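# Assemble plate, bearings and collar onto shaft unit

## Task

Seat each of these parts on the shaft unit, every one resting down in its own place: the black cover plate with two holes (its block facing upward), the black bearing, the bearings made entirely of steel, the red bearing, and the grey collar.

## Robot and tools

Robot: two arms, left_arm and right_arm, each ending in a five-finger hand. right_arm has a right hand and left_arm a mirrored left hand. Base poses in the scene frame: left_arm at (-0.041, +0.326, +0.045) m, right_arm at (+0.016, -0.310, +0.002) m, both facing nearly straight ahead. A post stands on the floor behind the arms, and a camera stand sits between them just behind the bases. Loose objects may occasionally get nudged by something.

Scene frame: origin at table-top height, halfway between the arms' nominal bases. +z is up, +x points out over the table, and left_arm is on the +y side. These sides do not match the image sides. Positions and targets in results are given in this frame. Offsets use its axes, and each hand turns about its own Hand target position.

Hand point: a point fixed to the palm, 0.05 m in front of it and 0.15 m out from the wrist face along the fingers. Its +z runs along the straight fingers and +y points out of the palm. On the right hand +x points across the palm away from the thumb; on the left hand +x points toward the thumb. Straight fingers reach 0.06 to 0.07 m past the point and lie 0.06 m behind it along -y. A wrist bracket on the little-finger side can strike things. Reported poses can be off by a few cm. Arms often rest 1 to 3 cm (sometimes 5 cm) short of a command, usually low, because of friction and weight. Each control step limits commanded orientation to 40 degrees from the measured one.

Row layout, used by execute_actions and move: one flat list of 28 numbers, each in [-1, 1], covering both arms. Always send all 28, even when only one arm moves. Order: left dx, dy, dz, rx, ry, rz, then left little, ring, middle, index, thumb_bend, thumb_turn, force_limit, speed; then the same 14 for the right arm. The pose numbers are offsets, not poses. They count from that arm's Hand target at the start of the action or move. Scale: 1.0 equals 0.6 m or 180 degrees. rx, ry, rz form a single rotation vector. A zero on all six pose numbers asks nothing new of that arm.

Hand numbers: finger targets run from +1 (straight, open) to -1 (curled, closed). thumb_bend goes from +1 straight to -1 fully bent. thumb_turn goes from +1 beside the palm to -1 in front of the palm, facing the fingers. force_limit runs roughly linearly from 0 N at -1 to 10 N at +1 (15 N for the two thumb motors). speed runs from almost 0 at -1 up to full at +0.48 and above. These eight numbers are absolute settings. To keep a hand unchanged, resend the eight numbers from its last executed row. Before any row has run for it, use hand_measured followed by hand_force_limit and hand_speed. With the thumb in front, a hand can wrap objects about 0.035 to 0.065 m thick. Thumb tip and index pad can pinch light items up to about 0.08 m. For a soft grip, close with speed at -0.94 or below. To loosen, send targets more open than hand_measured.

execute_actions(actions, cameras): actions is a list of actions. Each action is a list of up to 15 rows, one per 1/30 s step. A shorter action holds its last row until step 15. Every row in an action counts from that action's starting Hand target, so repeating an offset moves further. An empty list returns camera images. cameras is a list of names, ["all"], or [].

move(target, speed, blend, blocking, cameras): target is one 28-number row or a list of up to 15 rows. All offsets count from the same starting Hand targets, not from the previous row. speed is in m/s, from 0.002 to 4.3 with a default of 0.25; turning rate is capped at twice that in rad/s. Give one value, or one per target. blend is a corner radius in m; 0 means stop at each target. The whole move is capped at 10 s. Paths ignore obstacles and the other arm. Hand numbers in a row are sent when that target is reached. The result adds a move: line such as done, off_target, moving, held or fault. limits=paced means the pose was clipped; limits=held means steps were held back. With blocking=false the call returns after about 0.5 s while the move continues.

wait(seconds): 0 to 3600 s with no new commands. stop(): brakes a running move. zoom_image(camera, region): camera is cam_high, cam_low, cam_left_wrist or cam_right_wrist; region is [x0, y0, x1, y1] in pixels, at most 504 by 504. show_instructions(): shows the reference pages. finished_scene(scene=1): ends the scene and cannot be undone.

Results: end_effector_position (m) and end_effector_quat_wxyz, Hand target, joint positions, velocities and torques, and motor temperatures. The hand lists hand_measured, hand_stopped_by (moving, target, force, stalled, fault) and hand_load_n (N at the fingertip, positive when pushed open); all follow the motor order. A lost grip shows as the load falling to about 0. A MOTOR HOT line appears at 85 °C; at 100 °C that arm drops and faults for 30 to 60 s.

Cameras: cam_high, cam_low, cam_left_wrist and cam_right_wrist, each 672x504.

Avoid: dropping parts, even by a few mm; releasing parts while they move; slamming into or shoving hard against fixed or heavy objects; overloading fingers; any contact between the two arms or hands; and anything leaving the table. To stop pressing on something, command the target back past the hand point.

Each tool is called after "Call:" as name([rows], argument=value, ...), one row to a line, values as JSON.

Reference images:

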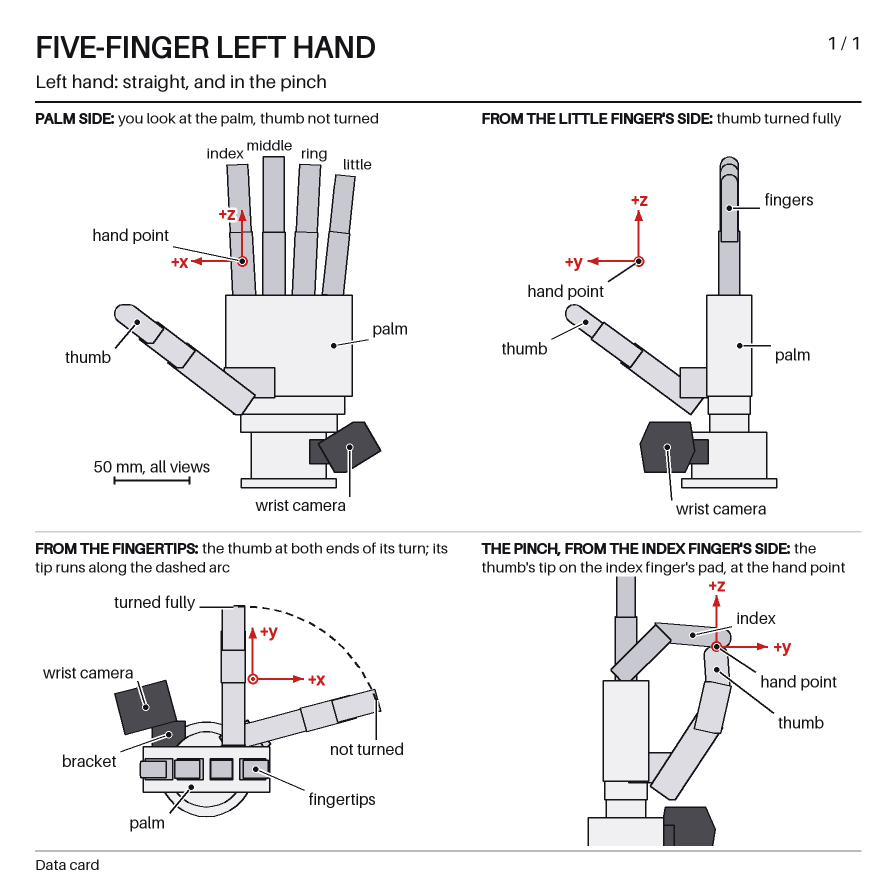

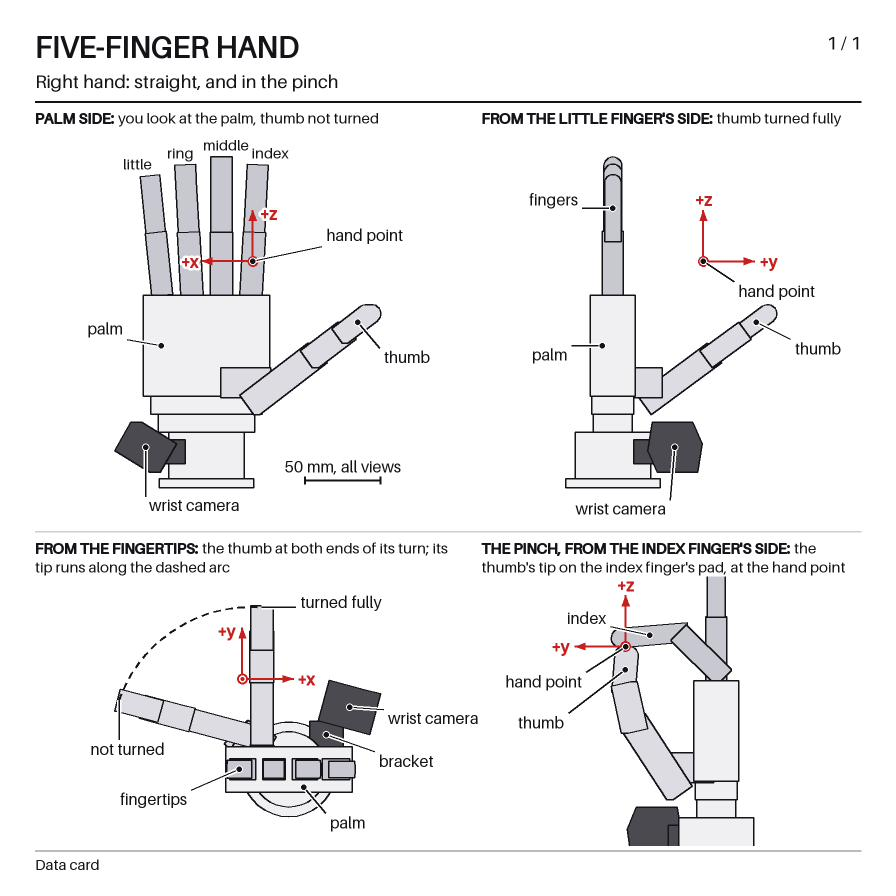

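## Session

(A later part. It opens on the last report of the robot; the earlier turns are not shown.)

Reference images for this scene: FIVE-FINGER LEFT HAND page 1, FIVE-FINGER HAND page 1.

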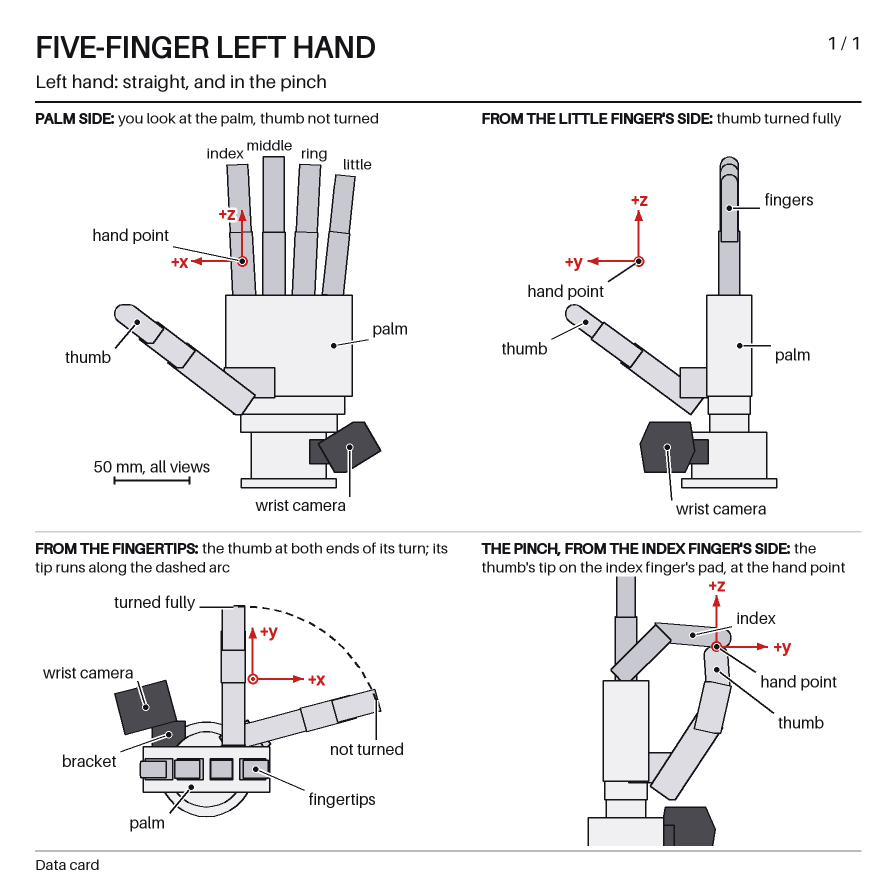

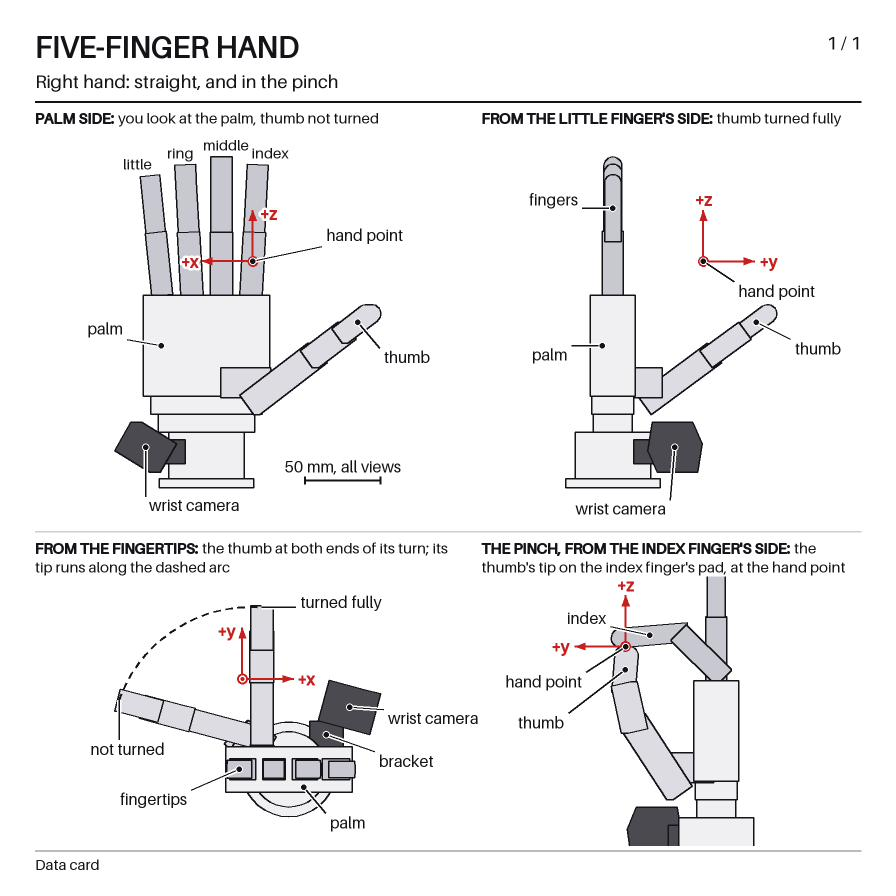

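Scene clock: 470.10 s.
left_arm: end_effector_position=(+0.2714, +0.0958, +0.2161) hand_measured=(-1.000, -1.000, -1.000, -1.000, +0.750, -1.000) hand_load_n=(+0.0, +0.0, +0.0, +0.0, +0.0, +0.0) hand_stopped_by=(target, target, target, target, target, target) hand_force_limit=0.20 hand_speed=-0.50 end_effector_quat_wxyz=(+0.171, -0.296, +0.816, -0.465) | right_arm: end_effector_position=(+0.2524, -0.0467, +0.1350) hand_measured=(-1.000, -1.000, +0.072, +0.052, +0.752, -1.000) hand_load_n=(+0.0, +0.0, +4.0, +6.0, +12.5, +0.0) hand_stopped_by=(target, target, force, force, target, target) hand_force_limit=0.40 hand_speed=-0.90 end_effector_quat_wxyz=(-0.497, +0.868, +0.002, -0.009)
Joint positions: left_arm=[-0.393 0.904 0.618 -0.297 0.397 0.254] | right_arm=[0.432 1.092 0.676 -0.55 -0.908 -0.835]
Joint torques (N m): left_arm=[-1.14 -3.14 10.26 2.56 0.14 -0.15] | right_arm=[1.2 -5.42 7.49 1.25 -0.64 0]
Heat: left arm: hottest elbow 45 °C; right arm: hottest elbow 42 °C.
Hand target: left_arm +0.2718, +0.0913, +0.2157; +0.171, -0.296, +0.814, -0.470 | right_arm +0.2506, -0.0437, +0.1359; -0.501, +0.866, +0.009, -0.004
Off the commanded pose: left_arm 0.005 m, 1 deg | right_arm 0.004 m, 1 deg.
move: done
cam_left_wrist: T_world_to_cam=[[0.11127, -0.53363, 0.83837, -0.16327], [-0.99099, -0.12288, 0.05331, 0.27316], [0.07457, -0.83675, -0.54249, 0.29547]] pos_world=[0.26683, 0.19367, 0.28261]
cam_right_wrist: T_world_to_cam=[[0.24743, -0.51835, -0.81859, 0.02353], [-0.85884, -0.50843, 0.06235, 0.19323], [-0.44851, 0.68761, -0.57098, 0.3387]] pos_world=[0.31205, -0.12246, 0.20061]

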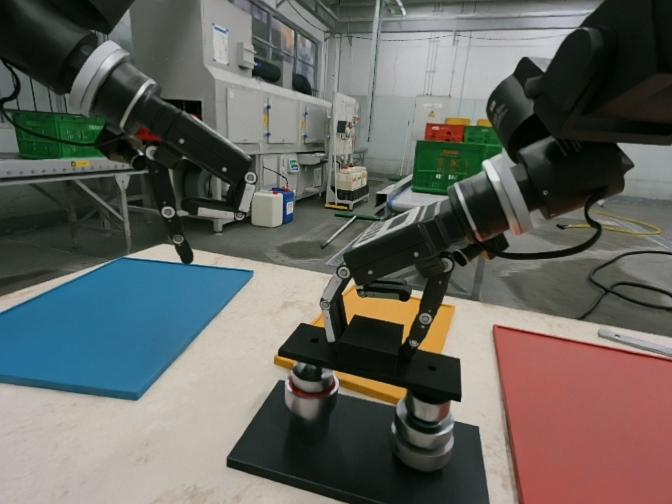

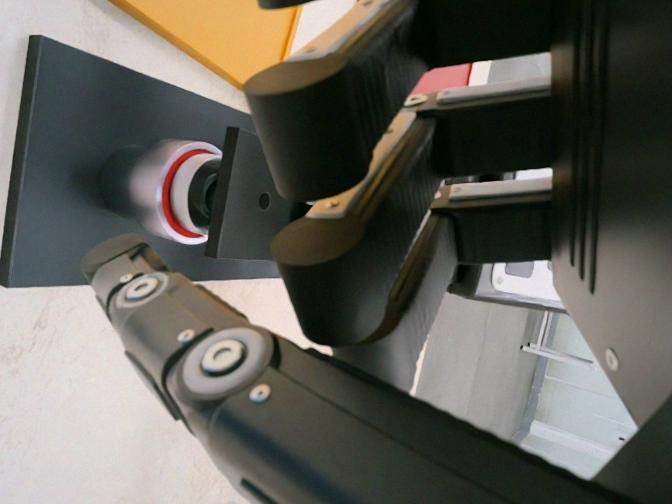

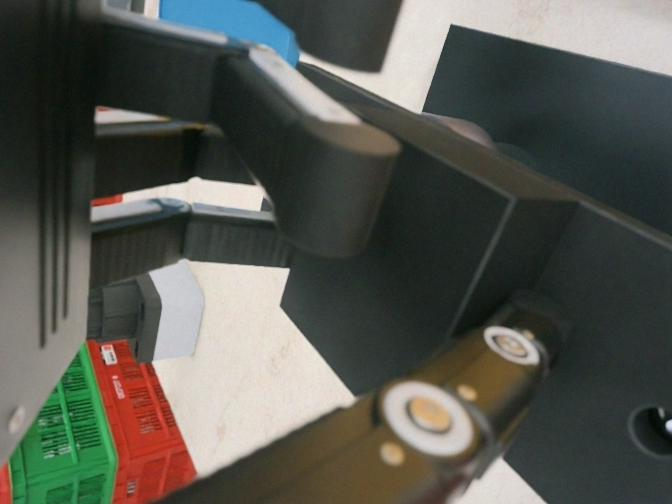

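Call:
move(target=[0,0,0,0,0,0,-1,-1,-1,-1,0.75,-1,0.2,-0.5,-0.003,-0.0005,-0.0017,0,0,0,-1,-1,-0.1,-0.1,0.75,-1,0.4,-0.9], speed=0.01, cameras=["cam_low","cam_left_wrist","cam_right_wrist"])

Call:
zoom_image(camera="cam_right_wrist", region=[560, 350, 672, 480])

Call:
zoom_image(camera="cam_left_wrist", region=[220, 150, 320, 250])

Call:
zoom_image(camera="cam_low", region=[270, 290, 380, 400])

Call:
zoom_image(camera="cam_low", region=[370, 310, 480, 420])

Scene clock: 472.40 s.
left_arm: end_effector_position=(+0.2714, +0.0958, +0.2161) hand_measured=(-1.000, -1.000, -1.000, -1.000, +0.750, -1.000) hand_load_n=(+0.0, +0.0, +0.0, +0.0, +0.0, +0.0) hand_stopped_by=(target, target, target, target, target, target) hand_force_limit=0.20 hand_speed=-0.50 end_effector_quat_wxyz=(+0.171, -0.296, +0.816, -0.465) | right_arm: end_effector_position=(+0.2518, -0.0467, +0.1349) hand_measured=(-1.000, -1.000, +0.072, +0.052, +0.752, -1.000) hand_load_n=(+0.0, +0.0, +4.5, +5.5, +12.5, +0.0) hand_stopped_by=(target, target, force, force, target, target) hand_force_limit=0.40 hand_speed=-0.90 end_effector_quat_wxyz=(-0.498, +0.867, +0.003, -0.007)
Joint positions: left_arm=[-0.393 0.904 0.618 -0.297 0.397 0.254] | right_arm=[0.433 1.088 0.671 -0.544 -0.908 -0.835]
Joint torques (N m): left_arm=[-1.08 -3.49 10.1 2.55 0.13 -0.13] | right_arm=[1.26 -5.36 7.39 1.18 -0.6 0.02]
Heat: left arm: hottest elbow 45 °C; right arm: hottest elbow 42 °C.
Hand target: left_arm +0.2718, +0.0913, +0.2157; +0.171, -0.296, +0.814, -0.470 | right_arm +0.2488, -0.0440, +0.1349; -0.501, +0.866, +0.009, -0.004
Off the commanded pose: left_arm 0.005 m, 1 deg | right_arm 0.004 m, 1 deg.
move: done
cam_left_wrist: T_world_to_cam=[[0.11127, -0.53363, 0.83837, -0.16327], [-0.99099, -0.12288, 0.05331, 0.27316], [0.07457, -0.83675, -0.54249, 0.29547]] pos_world=[0.26683, 0.19367, 0.28261]
cam_right_wrist: T_world_to_cam=[[0.2521, -0.51617, -0.81854, 0.02249], [-0.85876, -0.50925, 0.05664, 0.19342], [-0.44608, 0.68865, -0.57165, 0.33787]] pos_world=[0.31114, -0.12256, 0.2006]

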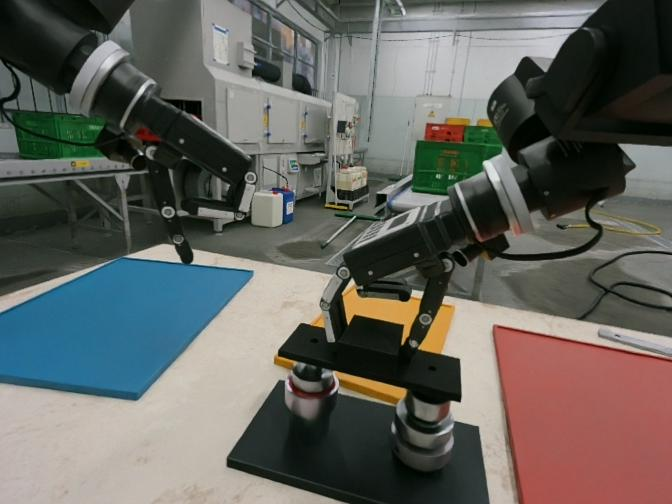

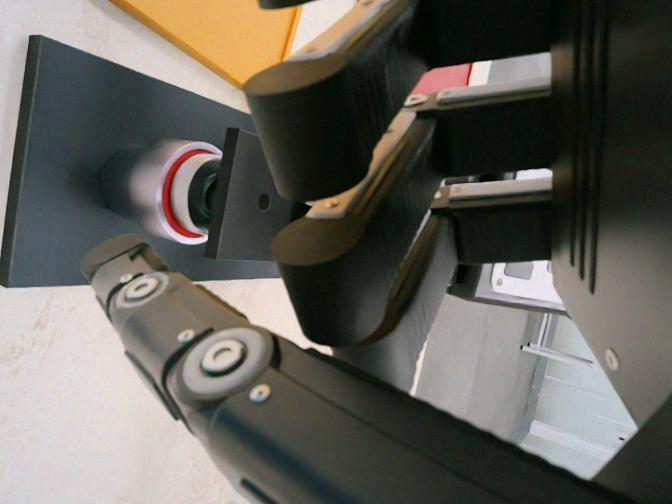

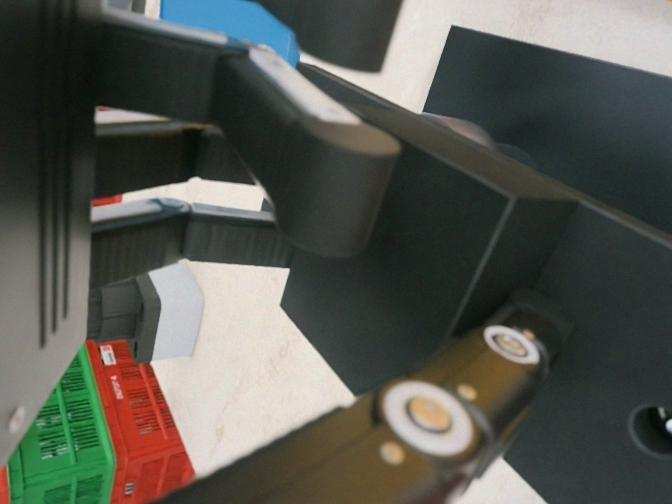

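Scaled by 3.877.

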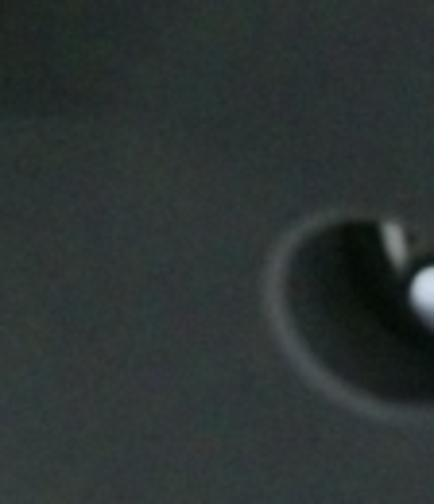

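Scaled by 5.040.

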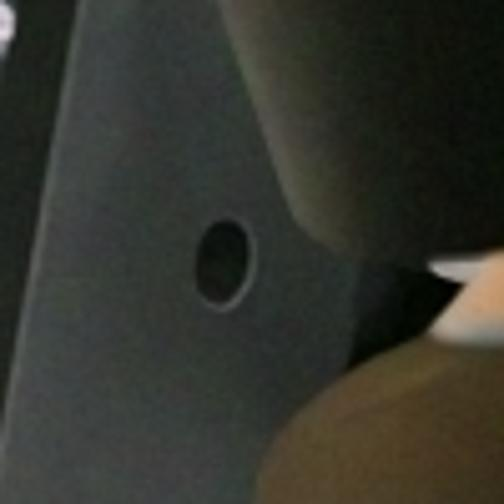

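Scaled by 4.582.

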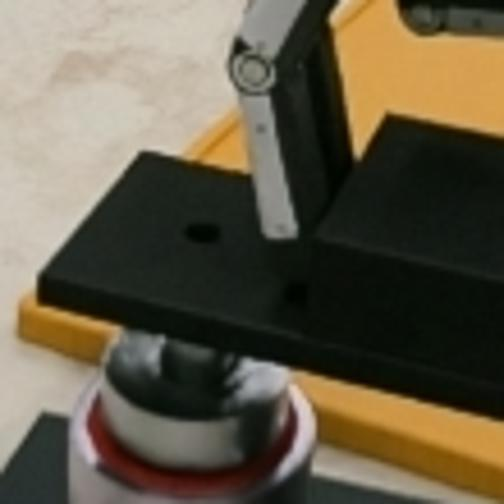

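Scaled by 4.582.

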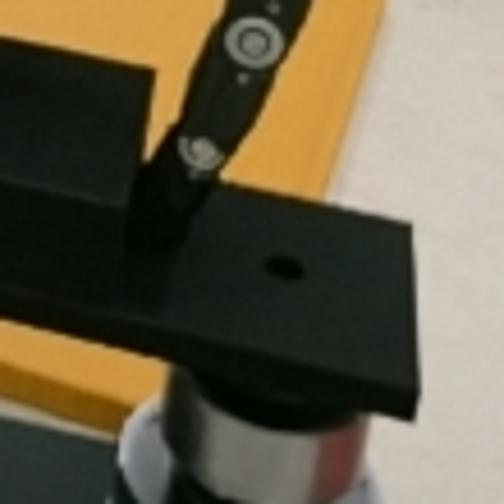

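Call:
move(target=[0,0,0,0,0,0,-1,-1,-1,-1,0.75,-1,0.2,-0.5,-0.004,-0.0003,0.0005,0,0,0,-1,-1,-0.1,-0.1,0.75,-1,0.4,-0.9], speed=0.01, cameras=["cam_low","cam_left_wrist","cam_right_wrist"])

Call:
zoom_image(camera="cam_right_wrist", region=[560, 350, 672, 480])

Call:
zoom_image(camera="cam_left_wrist", region=[220, 150, 320, 250])

Call:
zoom_image(camera="cam_low", region=[270, 290, 380, 400])

Call:
zoom_image(camera="cam_low", region=[370, 310, 480, 420])

Scene clock: 474.33 s.
left_arm: end_effector_position=(+0.2714, +0.0958, +0.2161) hand_measured=(-1.000, -1.000, -1.000, -1.000, +0.750, -1.000) hand_load_n=(+0.0, +0.0, +0.5, +0.0, +0.0, +0.0) hand_stopped_by=(target, target, target, target, target, target) hand_force_limit=0.20 hand_speed=-0.50 end_effector_quat_wxyz=(+0.171, -0.296, +0.816, -0.465) | right_arm: end_effector_position=(+0.2491, -0.0476, +0.1310) hand_measured=(-1.000, -1.000, +0.072, +0.052, +0.752, -1.000) hand_load_n=(+0.0, +0.0, +6.5, +5.0, +12.0, -3.0) hand_stopped_by=(target, target, force, force, target, target) hand_force_limit=0.40 hand_speed=-0.90 end_effector_quat_wxyz=(-0.495, +0.869, +0.003, -0.008)
Joint positions: left_arm=[-0.393 0.904 0.618 -0.297 0.397 0.254] | right_arm=[0.436 1.085 0.662 -0.541 -0.902 -0.835]
Joint torques (N m): left_arm=[-0.21 -3.25 10.13 2.58 0.13 -0.16] | right_arm=[1.2 -5.66 7.72 1.07 -0.79 0.06]
Heat: left arm: hottest elbow 45 °C; right arm: hottest elbow 42 °C.
Hand target: left_arm +0.2718, +0.0913, +0.2157; +0.171, -0.296, +0.814, -0.470 | right_arm +0.2465, -0.0441, +0.1353; -0.501, +0.866, +0.009, -0.004
Off the commanded pose: left_arm 0.005 m, 1 deg | right_arm 0.006 m, 1 deg.
move: done
cam_left_wrist: T_world_to_cam=[[0.11127, -0.53363, 0.83837, -0.16327], [-0.99099, -0.12288, 0.05331, 0.27316], [0.07457, -0.83675, -0.54249, 0.29547]] pos_world=[0.26683, 0.19367, 0.28261]
cam_right_wrist: T_world_to_cam=[[0.25128, -0.52152, -0.8154, 0.01909], [-0.85855, -0.50908, 0.06103, 0.19022], [-0.44693, 0.68473, -0.57568, 0.33569]] pos_world=[0.30854, -0.12306, 0.19721]

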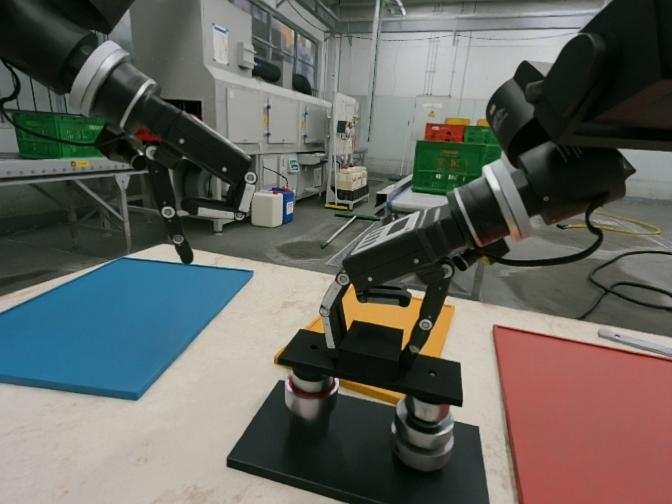

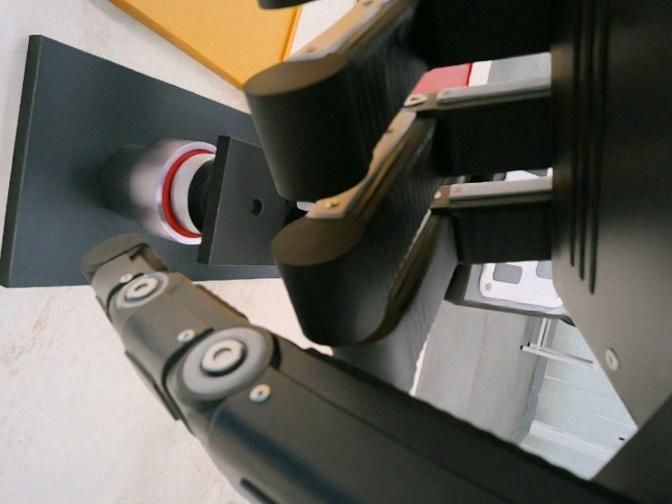

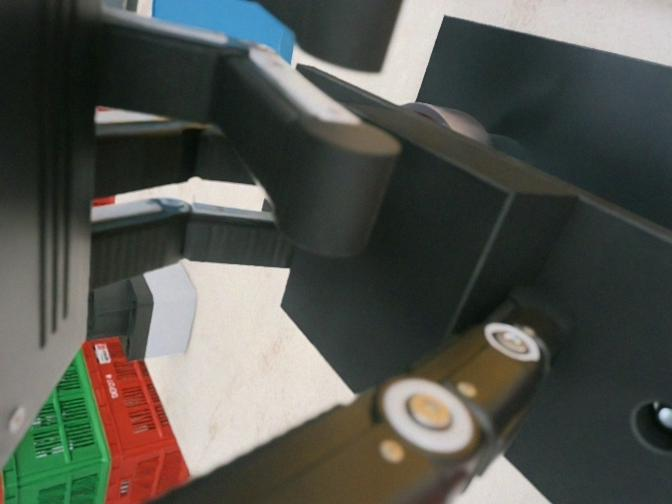

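Scaled by 3.877.

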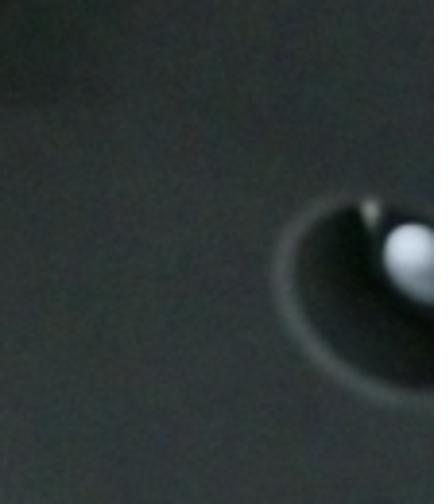

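Scaled by 5.040.

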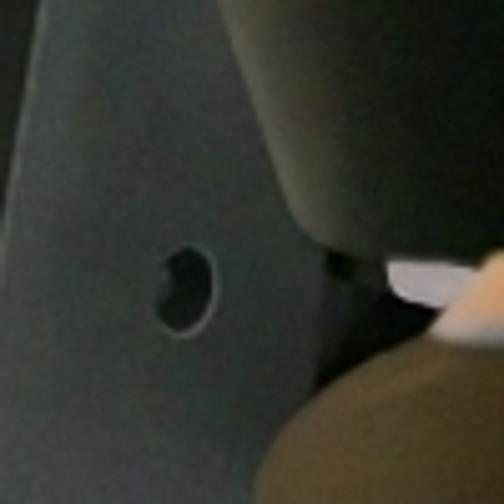

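Scaled by 4.582.

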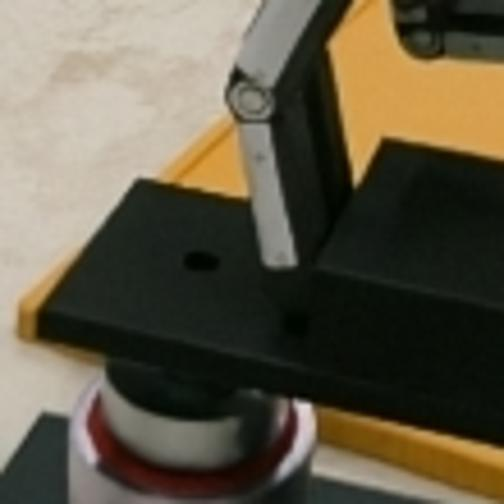

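Scaled by 4.582.

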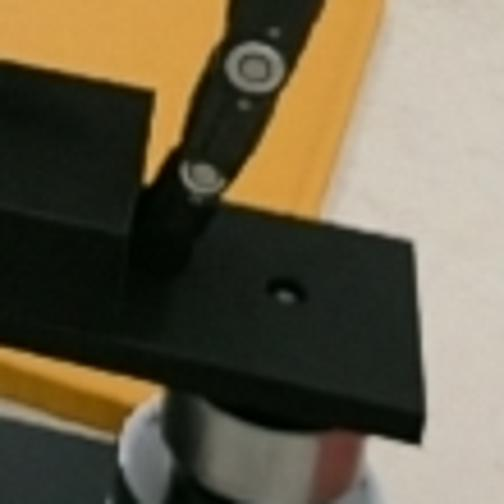

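Call:
move(target=[0,0,0,0,0,0,-1,-1,-1,-1,0.75,-1,0.2,-0.5,0,0,-0.005,0,0,0,-1,-1,-0.1,-0.1,0.75,-1,0.4,-0.9], speed=0.01, cameras=["cam_low","cam_left_wrist","cam_right_wrist"])

Call:
zoom_image(camera="cam_right_wrist", region=[560, 350, 672, 480])

Call:
zoom_image(camera="cam_left_wrist", region=[220, 150, 320, 250])

Call:
zoom_image(camera="cam_low", region=[270, 310, 480, 420])

Scene clock: 475.37 s.
left_arm: end_effector_position=(+0.2714, +0.0958, +0.2161) hand_measured=(-1.000, -1.000, -1.000, -1.000, +0.750, -1.000) hand_load_n=(+0.0, +0.0, +0.0, +0.0, +0.0, +0.0) hand_stopped_by=(target, target, target, target, target, target) hand_force_limit=0.20 hand_speed=-0.50 end_effector_quat_wxyz=(+0.171, -0.296, +0.816, -0.465) | right_arm: end_effector_position=(+0.2490, -0.0476, +0.1295) hand_measured=(-1.000, -1.000, +0.072, +0.052, +0.752, -1.000) hand_load_n=(+0.0, +0.0, +6.5, +5.0, +11.5, -2.5) hand_stopped_by=(target, target, force, force, target, target) hand_force_limit=0.40 hand_speed=-0.90 end_effector_quat_wxyz=(-0.496, +0.868, +0.004, -0.006)
Joint positions: left_arm=[-0.393 0.904 0.618 -0.297 0.397 0.254] | right_arm=[0.437 1.085 0.656 -0.532 -0.902 -0.835]
Joint torques (N m): left_arm=[-0.79 -2.78 10.18 2.48 0.15 -0.16] | right_arm=[1.08 -5.48 7.69 1.11 -0.78 0.06]
Heat: left arm: hottest elbow 45 °C; right arm: hottest elbow 42 °C.
Hand target: left_arm +0.2718, +0.0913, +0.2157; +0.171, -0.296, +0.814, -0.470 | right_arm +0.2464, -0.0442, +0.1322; -0.501, +0.866, +0.009, -0.004
Off the commanded pose: left_arm 0.005 m, 1 deg | right_arm 0.005 m, 1 deg.
move: done
cam_left_wrist: T_world_to_cam=[[0.11127, -0.53363, 0.83837, -0.16327], [-0.99099, -0.12288, 0.05331, 0.27316], [0.07457, -0.83675, -0.54249, 0.29547]] pos_world=[0.26683, 0.19367, 0.28261]
cam_right_wrist: T_world_to_cam=[[0.25428, -0.52008, -0.81539, 0.01719], [-0.85852, -0.50957, 0.05728, 0.19071], [-0.44529, 0.68547, -0.57607, 0.33435]] pos_world=[0.30824, -0.12306, 0.1957]

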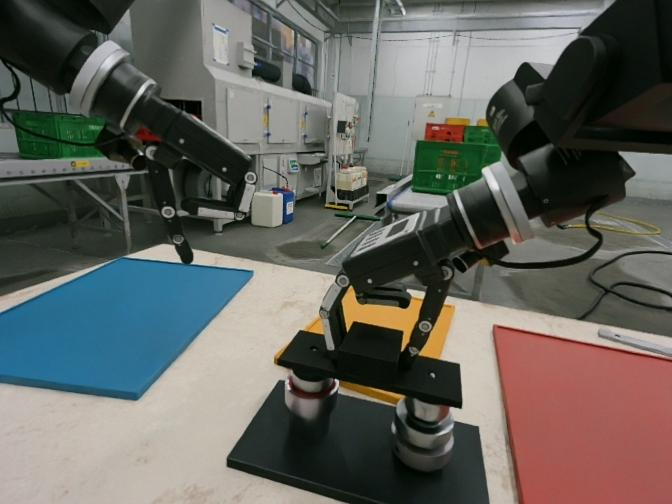

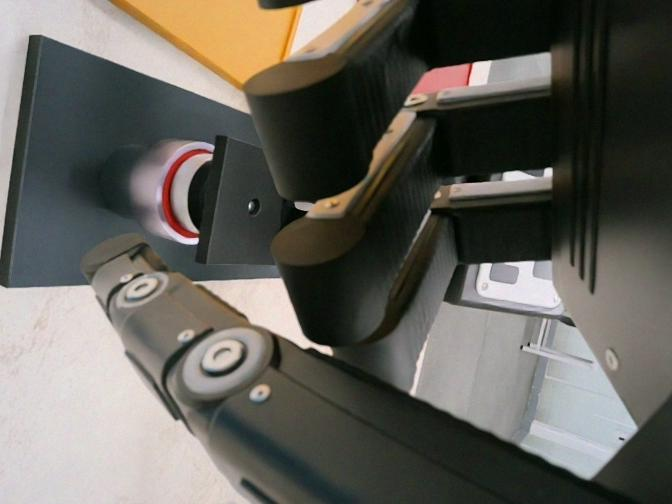

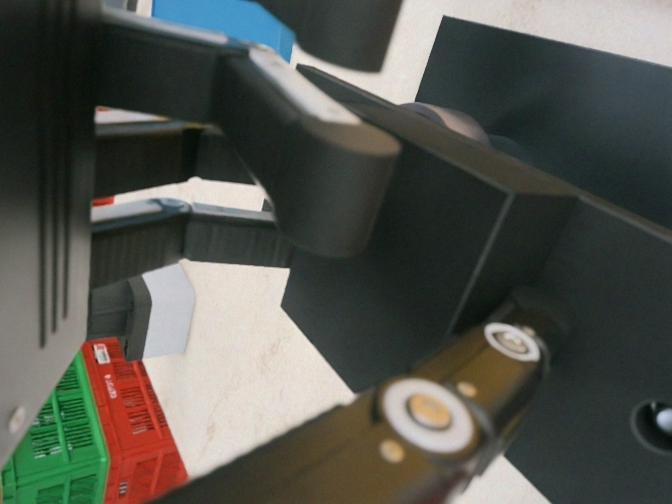

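Scaled by 3.877.

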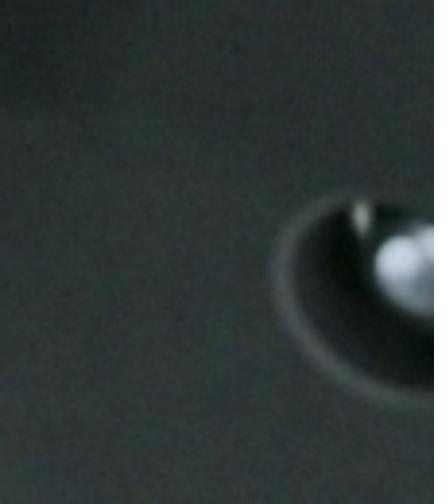

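Scaled by 5.040.

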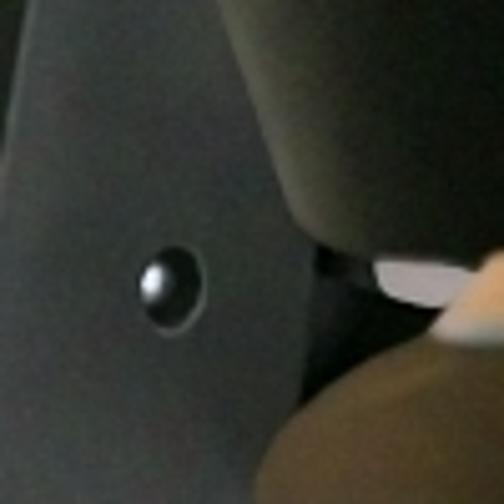

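Scaled by 2.400.

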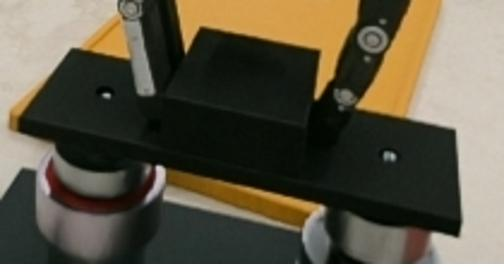

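Call:
move(target=[0,0,0,0,0,0,-1,-1,-1,-1,0.75,-1,0.2,-0.5,0,0,-0.0067,0,0,0,-1,-1,-0.1,-0.1,0.75,-1,0.4,-0.9], speed=0.01, cameras=["cam_low","cam_right_wrist"])

Call:
zoom_image(camera="cam_low", region=[270, 310, 480, 420])

Scene clock: 476.30 s.
left_arm: end_effector_position=(+0.2714, +0.0958, +0.2161) hand_measured=(-1.000, -1.000, -1.000, -1.000, +0.750, -1.000) hand_load_n=(+0.0, +0.0, +0.0, +0.0, +0.0, +0.0) hand_stopped_by=(target, target, target, target, target, target) hand_force_limit=0.20 hand_speed=-0.50 end_effector_quat_wxyz=(+0.171, -0.296, +0.816, -0.465) | right_arm: end_effector_position=(+0.2488, -0.0476, +0.1271) hand_measured=(-1.000, -1.000, +0.072, +0.052, +0.752, -1.000) hand_load_n=(+0.0, +0.0, +7.0, +5.0, +12.0, -2.5) hand_stopped_by=(target, target, force, force, target, target) hand_force_limit=0.40 hand_speed=-0.90 end_effector_quat_wxyz=(-0.497, +0.868, +0.005, -0.004)
Joint positions: left_arm=[-0.393 0.904 0.618 -0.297 0.397 0.254] | right_arm=[0.437 1.085 0.648 -0.518 -0.902 -0.835]
Joint torques (N m): left_arm=[-1.03 -2.84 10.1 2.67 0.1 -0.12] | right_arm=[1.14 -4.89 7.68 1.11 -0.78 0.06]
Heat: left arm: hottest elbow 45 °C; right arm: hottest elbow 42 °C.
Hand target: left_arm +0.2718, +0.0913, +0.2157; +0.171, -0.296, +0.814, -0.470 | right_arm +0.2464, -0.0442, +0.1281; -0.501, +0.866, +0.009, -0.004
Off the commanded pose: left_arm 0.005 m, 1 deg | right_arm 0.004 m, 1 deg.
move: done
cam_right_wrist: T_world_to_cam=[[0.25822, -0.51822, -0.81533, 0.01434], [-0.8588, -0.50967, 0.05195, 0.19141], [-0.44247, 0.68679, -0.57666, 0.33234]] pos_world=[0.30774, -0.12326, 0.1934]

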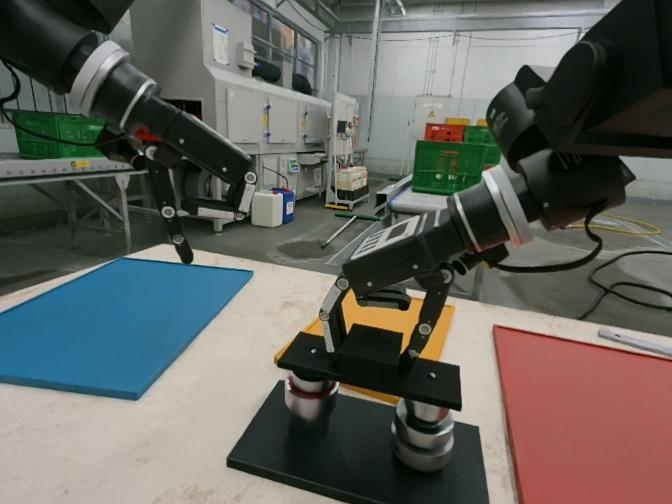

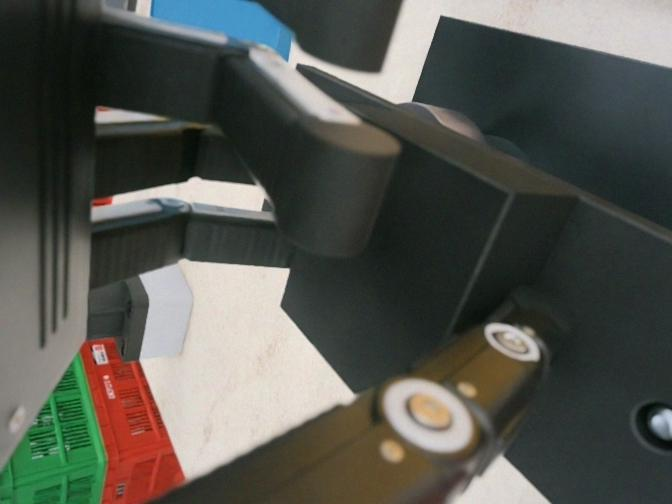

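Scaled by 2.400.

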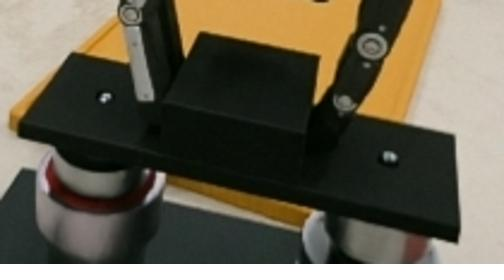

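Call:
move(target=[0,0,0,0,0,0,-1,-1,-1,-1,0.75,-1,0.2,-0.5,0,0,-0.0067,0,0,0,-1,-1,-0.1,-0.1,0.75,-1,0.4,-0.9], speed=0.01)

Call:
move(target=[0,0,0,0,0,0,-1,-1,-1,-1,0.75,-1,0.2,-0.5,0,0,-0.0033,0,0,0,-1,-1,-0.1,-0.1,0.75,-1,0.4,-0.9], speed=0.01, cameras=["cam_low","cam_right_wrist"])

Call:
zoom_image(camera="cam_low", region=[270, 310, 480, 420])

Scene clock: 477.27 s.
left_arm: end_effector_position=(+0.2714, +0.0958, +0.2161) hand_measured=(-1.000, -1.000, -1.000, -1.000, +0.750, -1.000) hand_load_n=(+0.0, +0.0, +0.0, +0.0, +0.0, +0.0) hand_stopped_by=(target, target, target, target, target, target) hand_force_limit=0.20 hand_speed=-0.50 end_effector_quat_wxyz=(+0.171, -0.296, +0.816, -0.465) | right_arm: end_effector_position=(+0.2489, -0.0476, +0.1254) hand_measured=(-1.000, -1.000, +0.072, +0.052, +0.752, -1.000) hand_load_n=(+0.0, +0.0, +6.0, +5.0, +11.5, -2.0) hand_stopped_by=(target, target, force, force, target, target) hand_force_limit=0.40 hand_speed=-0.90 end_effector_quat_wxyz=(-0.498, +0.867, +0.006, -0.002)
Joint positions: left_arm=[-0.393 0.904 0.618 -0.297 0.397 0.254] | right_arm=[0.437 1.085 0.643 -0.508 -0.902 -0.835]
Joint torques (N m): left_arm=[-0.79 -3.14 10.22 2.54 0.09 -0.16] | right_arm=[1.08 -4.48 7.51 1.25 -0.77 0.06]
Heat: left arm: hottest elbow 45 °C; right arm: hottest elbow 42 °C.
Hand target: left_arm +0.2718, +0.0913, +0.2157; +0.171, -0.296, +0.814, -0.470 | right_arm +0.2464, -0.0442, +0.1242; -0.501, +0.866, +0.009, -0.004
Off the commanded pose: left_arm 0.005 m, 1 deg | right_arm 0.004 m, 1 deg.
move: done

Scene clock: 477.77 s.
left_arm: end_effector_position=(+0.2714, +0.0958, +0.2161) hand_measured=(-1.000, -1.000, -1.000, -1.000, +0.750, -1.000) hand_load_n=(+0.0, +0.0, +0.0, +0.0, +0.0, +0.0) hand_stopped_by=(target, target, target, target, target, target) hand_force_limit=0.20 hand_speed=-0.50 end_effector_quat_wxyz=(+0.171, -0.296, +0.816, -0.465) | right_arm: end_effector_position=(+0.2491, -0.0474, +0.1252) hand_measured=(-1.000, -1.000, +0.072, +0.052, +0.752, -1.000) hand_load_n=(+0.0, +0.0, +6.0, +6.0, +11.0, -1.0) hand_stopped_by=(target, target, force, force, target, target) hand_force_limit=0.40 hand_speed=-0.90 end_effector_quat_wxyz=(-0.498, +0.867, +0.007, -0.001)
Joint positions: left_arm=[-0.393 0.904 0.618 -0.297 0.397 0.254] | right_arm=[0.437 1.085 0.642 -0.504 -0.902 -0.834]
Joint torques (N m): left_arm=[-1.32 -2.67 10.07 2.69 0.09 -0.12] | right_arm=[1.2 -4.25 7.31 1.31 -0.77 0.04]
Heat: left arm: hottest elbow 45 °C; right arm: hottest elbow 42 °C.
Hand target: left_arm +0.2718, +0.0913, +0.2157; +0.171, -0.296, +0.814, -0.470 | right_arm +0.2464, -0.0442, +0.1222; -0.501, +0.866, +0.009, -0.004
Off the commanded pose: left_arm 0.005 m, 1 deg | right_arm 0.005 m, 1 deg.
move: done
cam_right_wrist: T_world_to_cam=[[0.26279, -0.51582, -0.81539, 0.01188], [-0.85928, -0.50949, 0.04537, 0.19284], [-0.43884, 0.68873, -0.57712, 0.33052]] pos_world=[0.30763, -0.12326, 0.19169]

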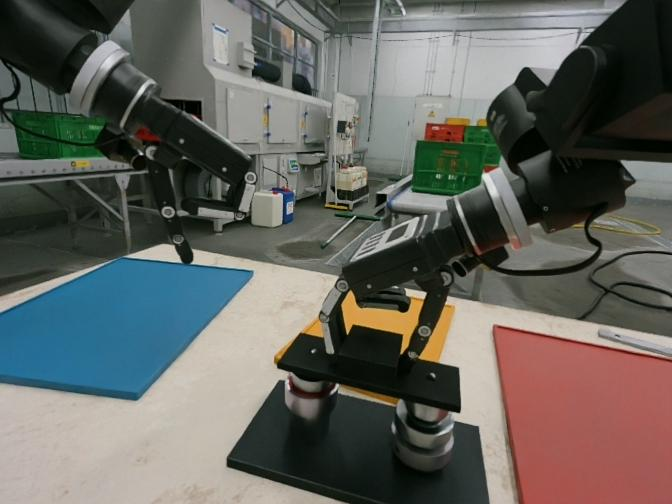

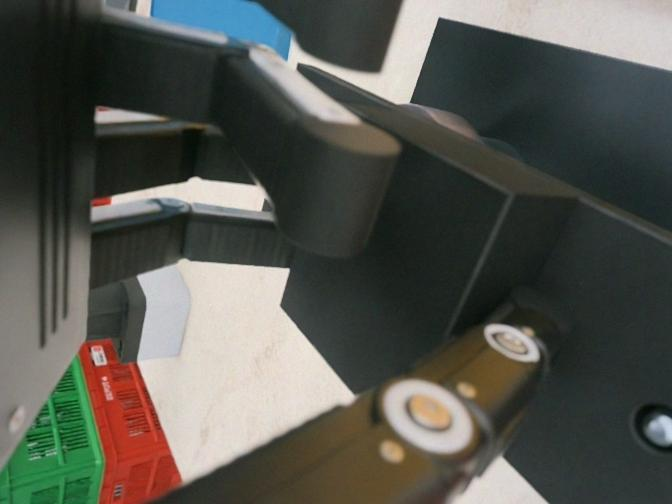

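Scaled by 2.400.

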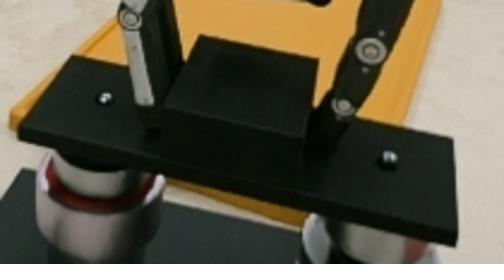

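Call:
zoom_image(camera="cam_low", region=[270, 320, 350, 400])

Call:
zoom_image(camera="cam_low", region=[385, 350, 465, 430])

Call:
zoom_image(camera="cam_right_wrist", region=[560, 350, 672, 480])

Scaled by 6.300.

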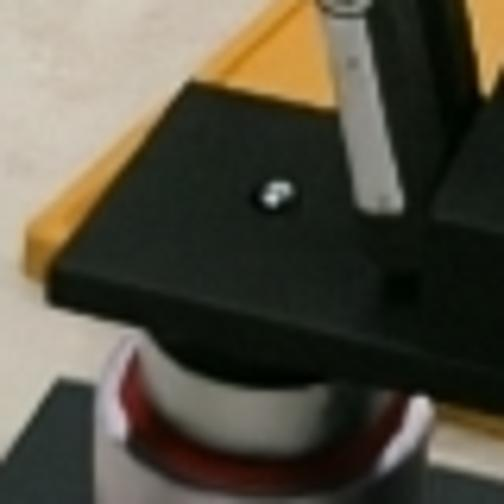

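Scaled by 6.300.

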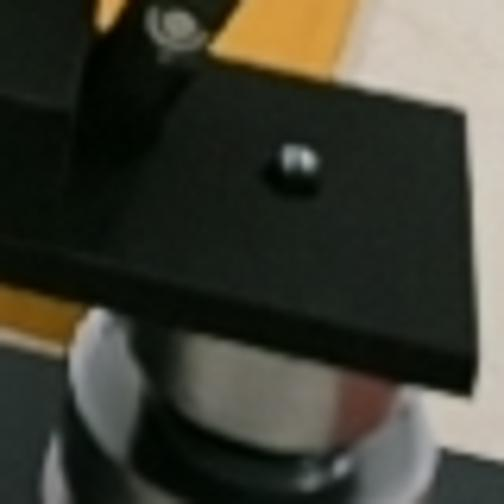

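Scaled by 3.877.

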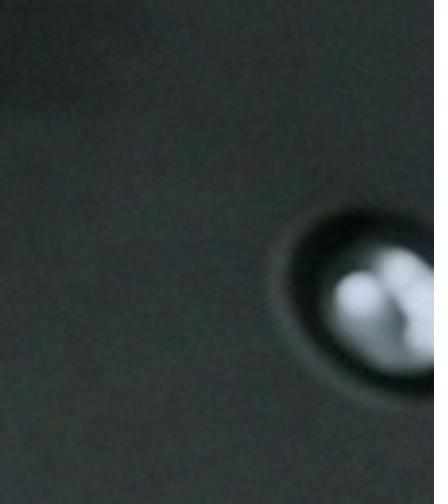

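Call:
move(target=[0,0,0,0,0,0,-1,-1,-1,-1,0.75,-1,0.2,-0.5,0,0,-0.001,-0.008,0,0,-1,-1,-0.1,-0.1,0.75,-1,0.4,-0.9], speed=0.01, cameras=["cam_low","cam_right_wrist"])

Call:
zoom_image(camera="cam_low", region=[270, 320, 350, 400])

Call:
zoom_image(camera="cam_low", region=[385, 350, 465, 430])

Scene clock: 480.10 s.
left_arm: end_effector_position=(+0.2714, +0.0958, +0.2161) hand_measured=(-1.000, -1.000, -1.000, -1.000, +0.750, -1.000) hand_load_n=(+0.0, +0.0, +0.0, +0.5, +0.0, +0.0) hand_stopped_by=(target, target, target, target, target, target) hand_force_limit=0.20 hand_speed=-0.50 end_effector_quat_wxyz=(+0.171, -0.296, +0.816, -0.465) | right_arm: end_effector_position=(+0.2492, -0.0471, +0.1236) hand_measured=(-1.000, -1.000, +0.072, +0.052, +0.752, -1.000) hand_load_n=(+0.0, +0.0, +6.0, +5.0, +11.5, -1.5) hand_stopped_by=(target, target, force, force, target, target) hand_force_limit=0.40 hand_speed=-0.90 end_effector_quat_wxyz=(-0.493, +0.870, +0.006, +0.001)
Joint positions: left_arm=[-0.393 0.904 0.618 -0.297 0.397 0.254] | right_arm=[0.444 1.085 0.642 -0.504 -0.886 -0.832]
Joint torques (N m): left_arm=[-0.38 -3.78 10.25 2.76 0.11 -0.16] | right_arm=[1.49 -4.07 8.2 0.47 -0.41 -0.02]
Heat: left arm: hottest elbow 45 °C; right arm: hottest elbow 42 °C.
Hand target: left_arm +0.2718, +0.0913, +0.2157; +0.171, -0.296, +0.814, -0.470 | right_arm +0.2464, -0.0441, +0.1215; -0.490, +0.872, +0.009, -0.004
Off the commanded pose: left_arm 0.005 m, 1 deg | right_arm 0.005 m, 1 deg.
move: done
cam_right_wrist: T_world_to_cam=[[0.26401, -0.52583, -0.80858, 0.00907], [-0.86109, -0.50618, 0.04802, 0.19344], [-0.43454, 0.68358, -0.58642, 0.3292]] pos_world=[0.30722, -0.12235, 0.19109]

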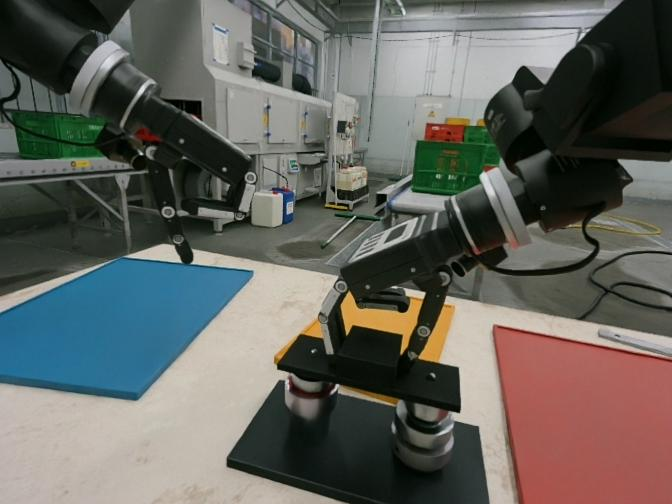

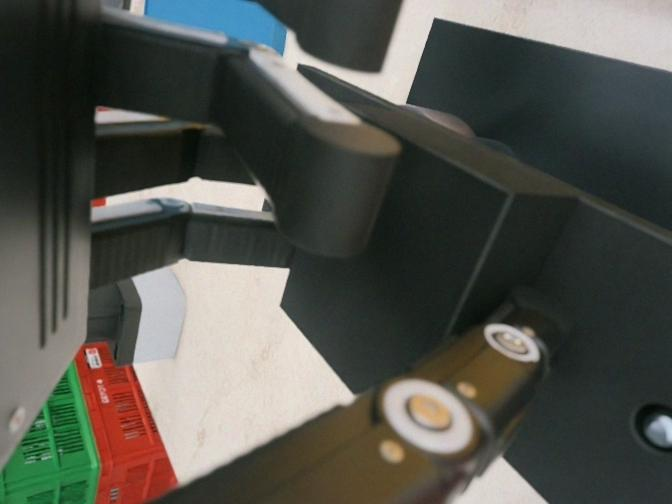

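Scaled by 6.300.

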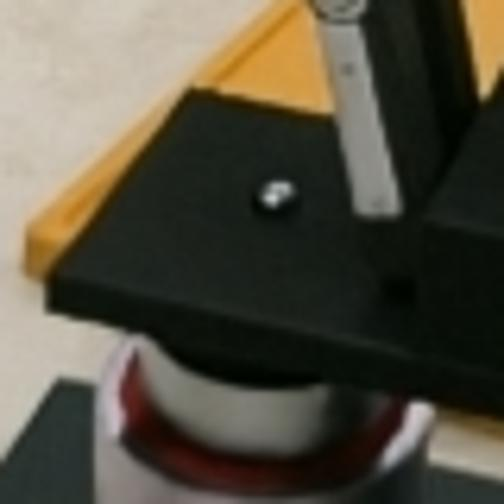

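Scaled by 6.300.

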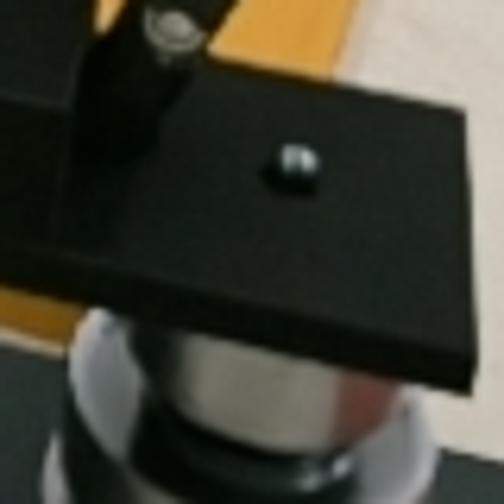

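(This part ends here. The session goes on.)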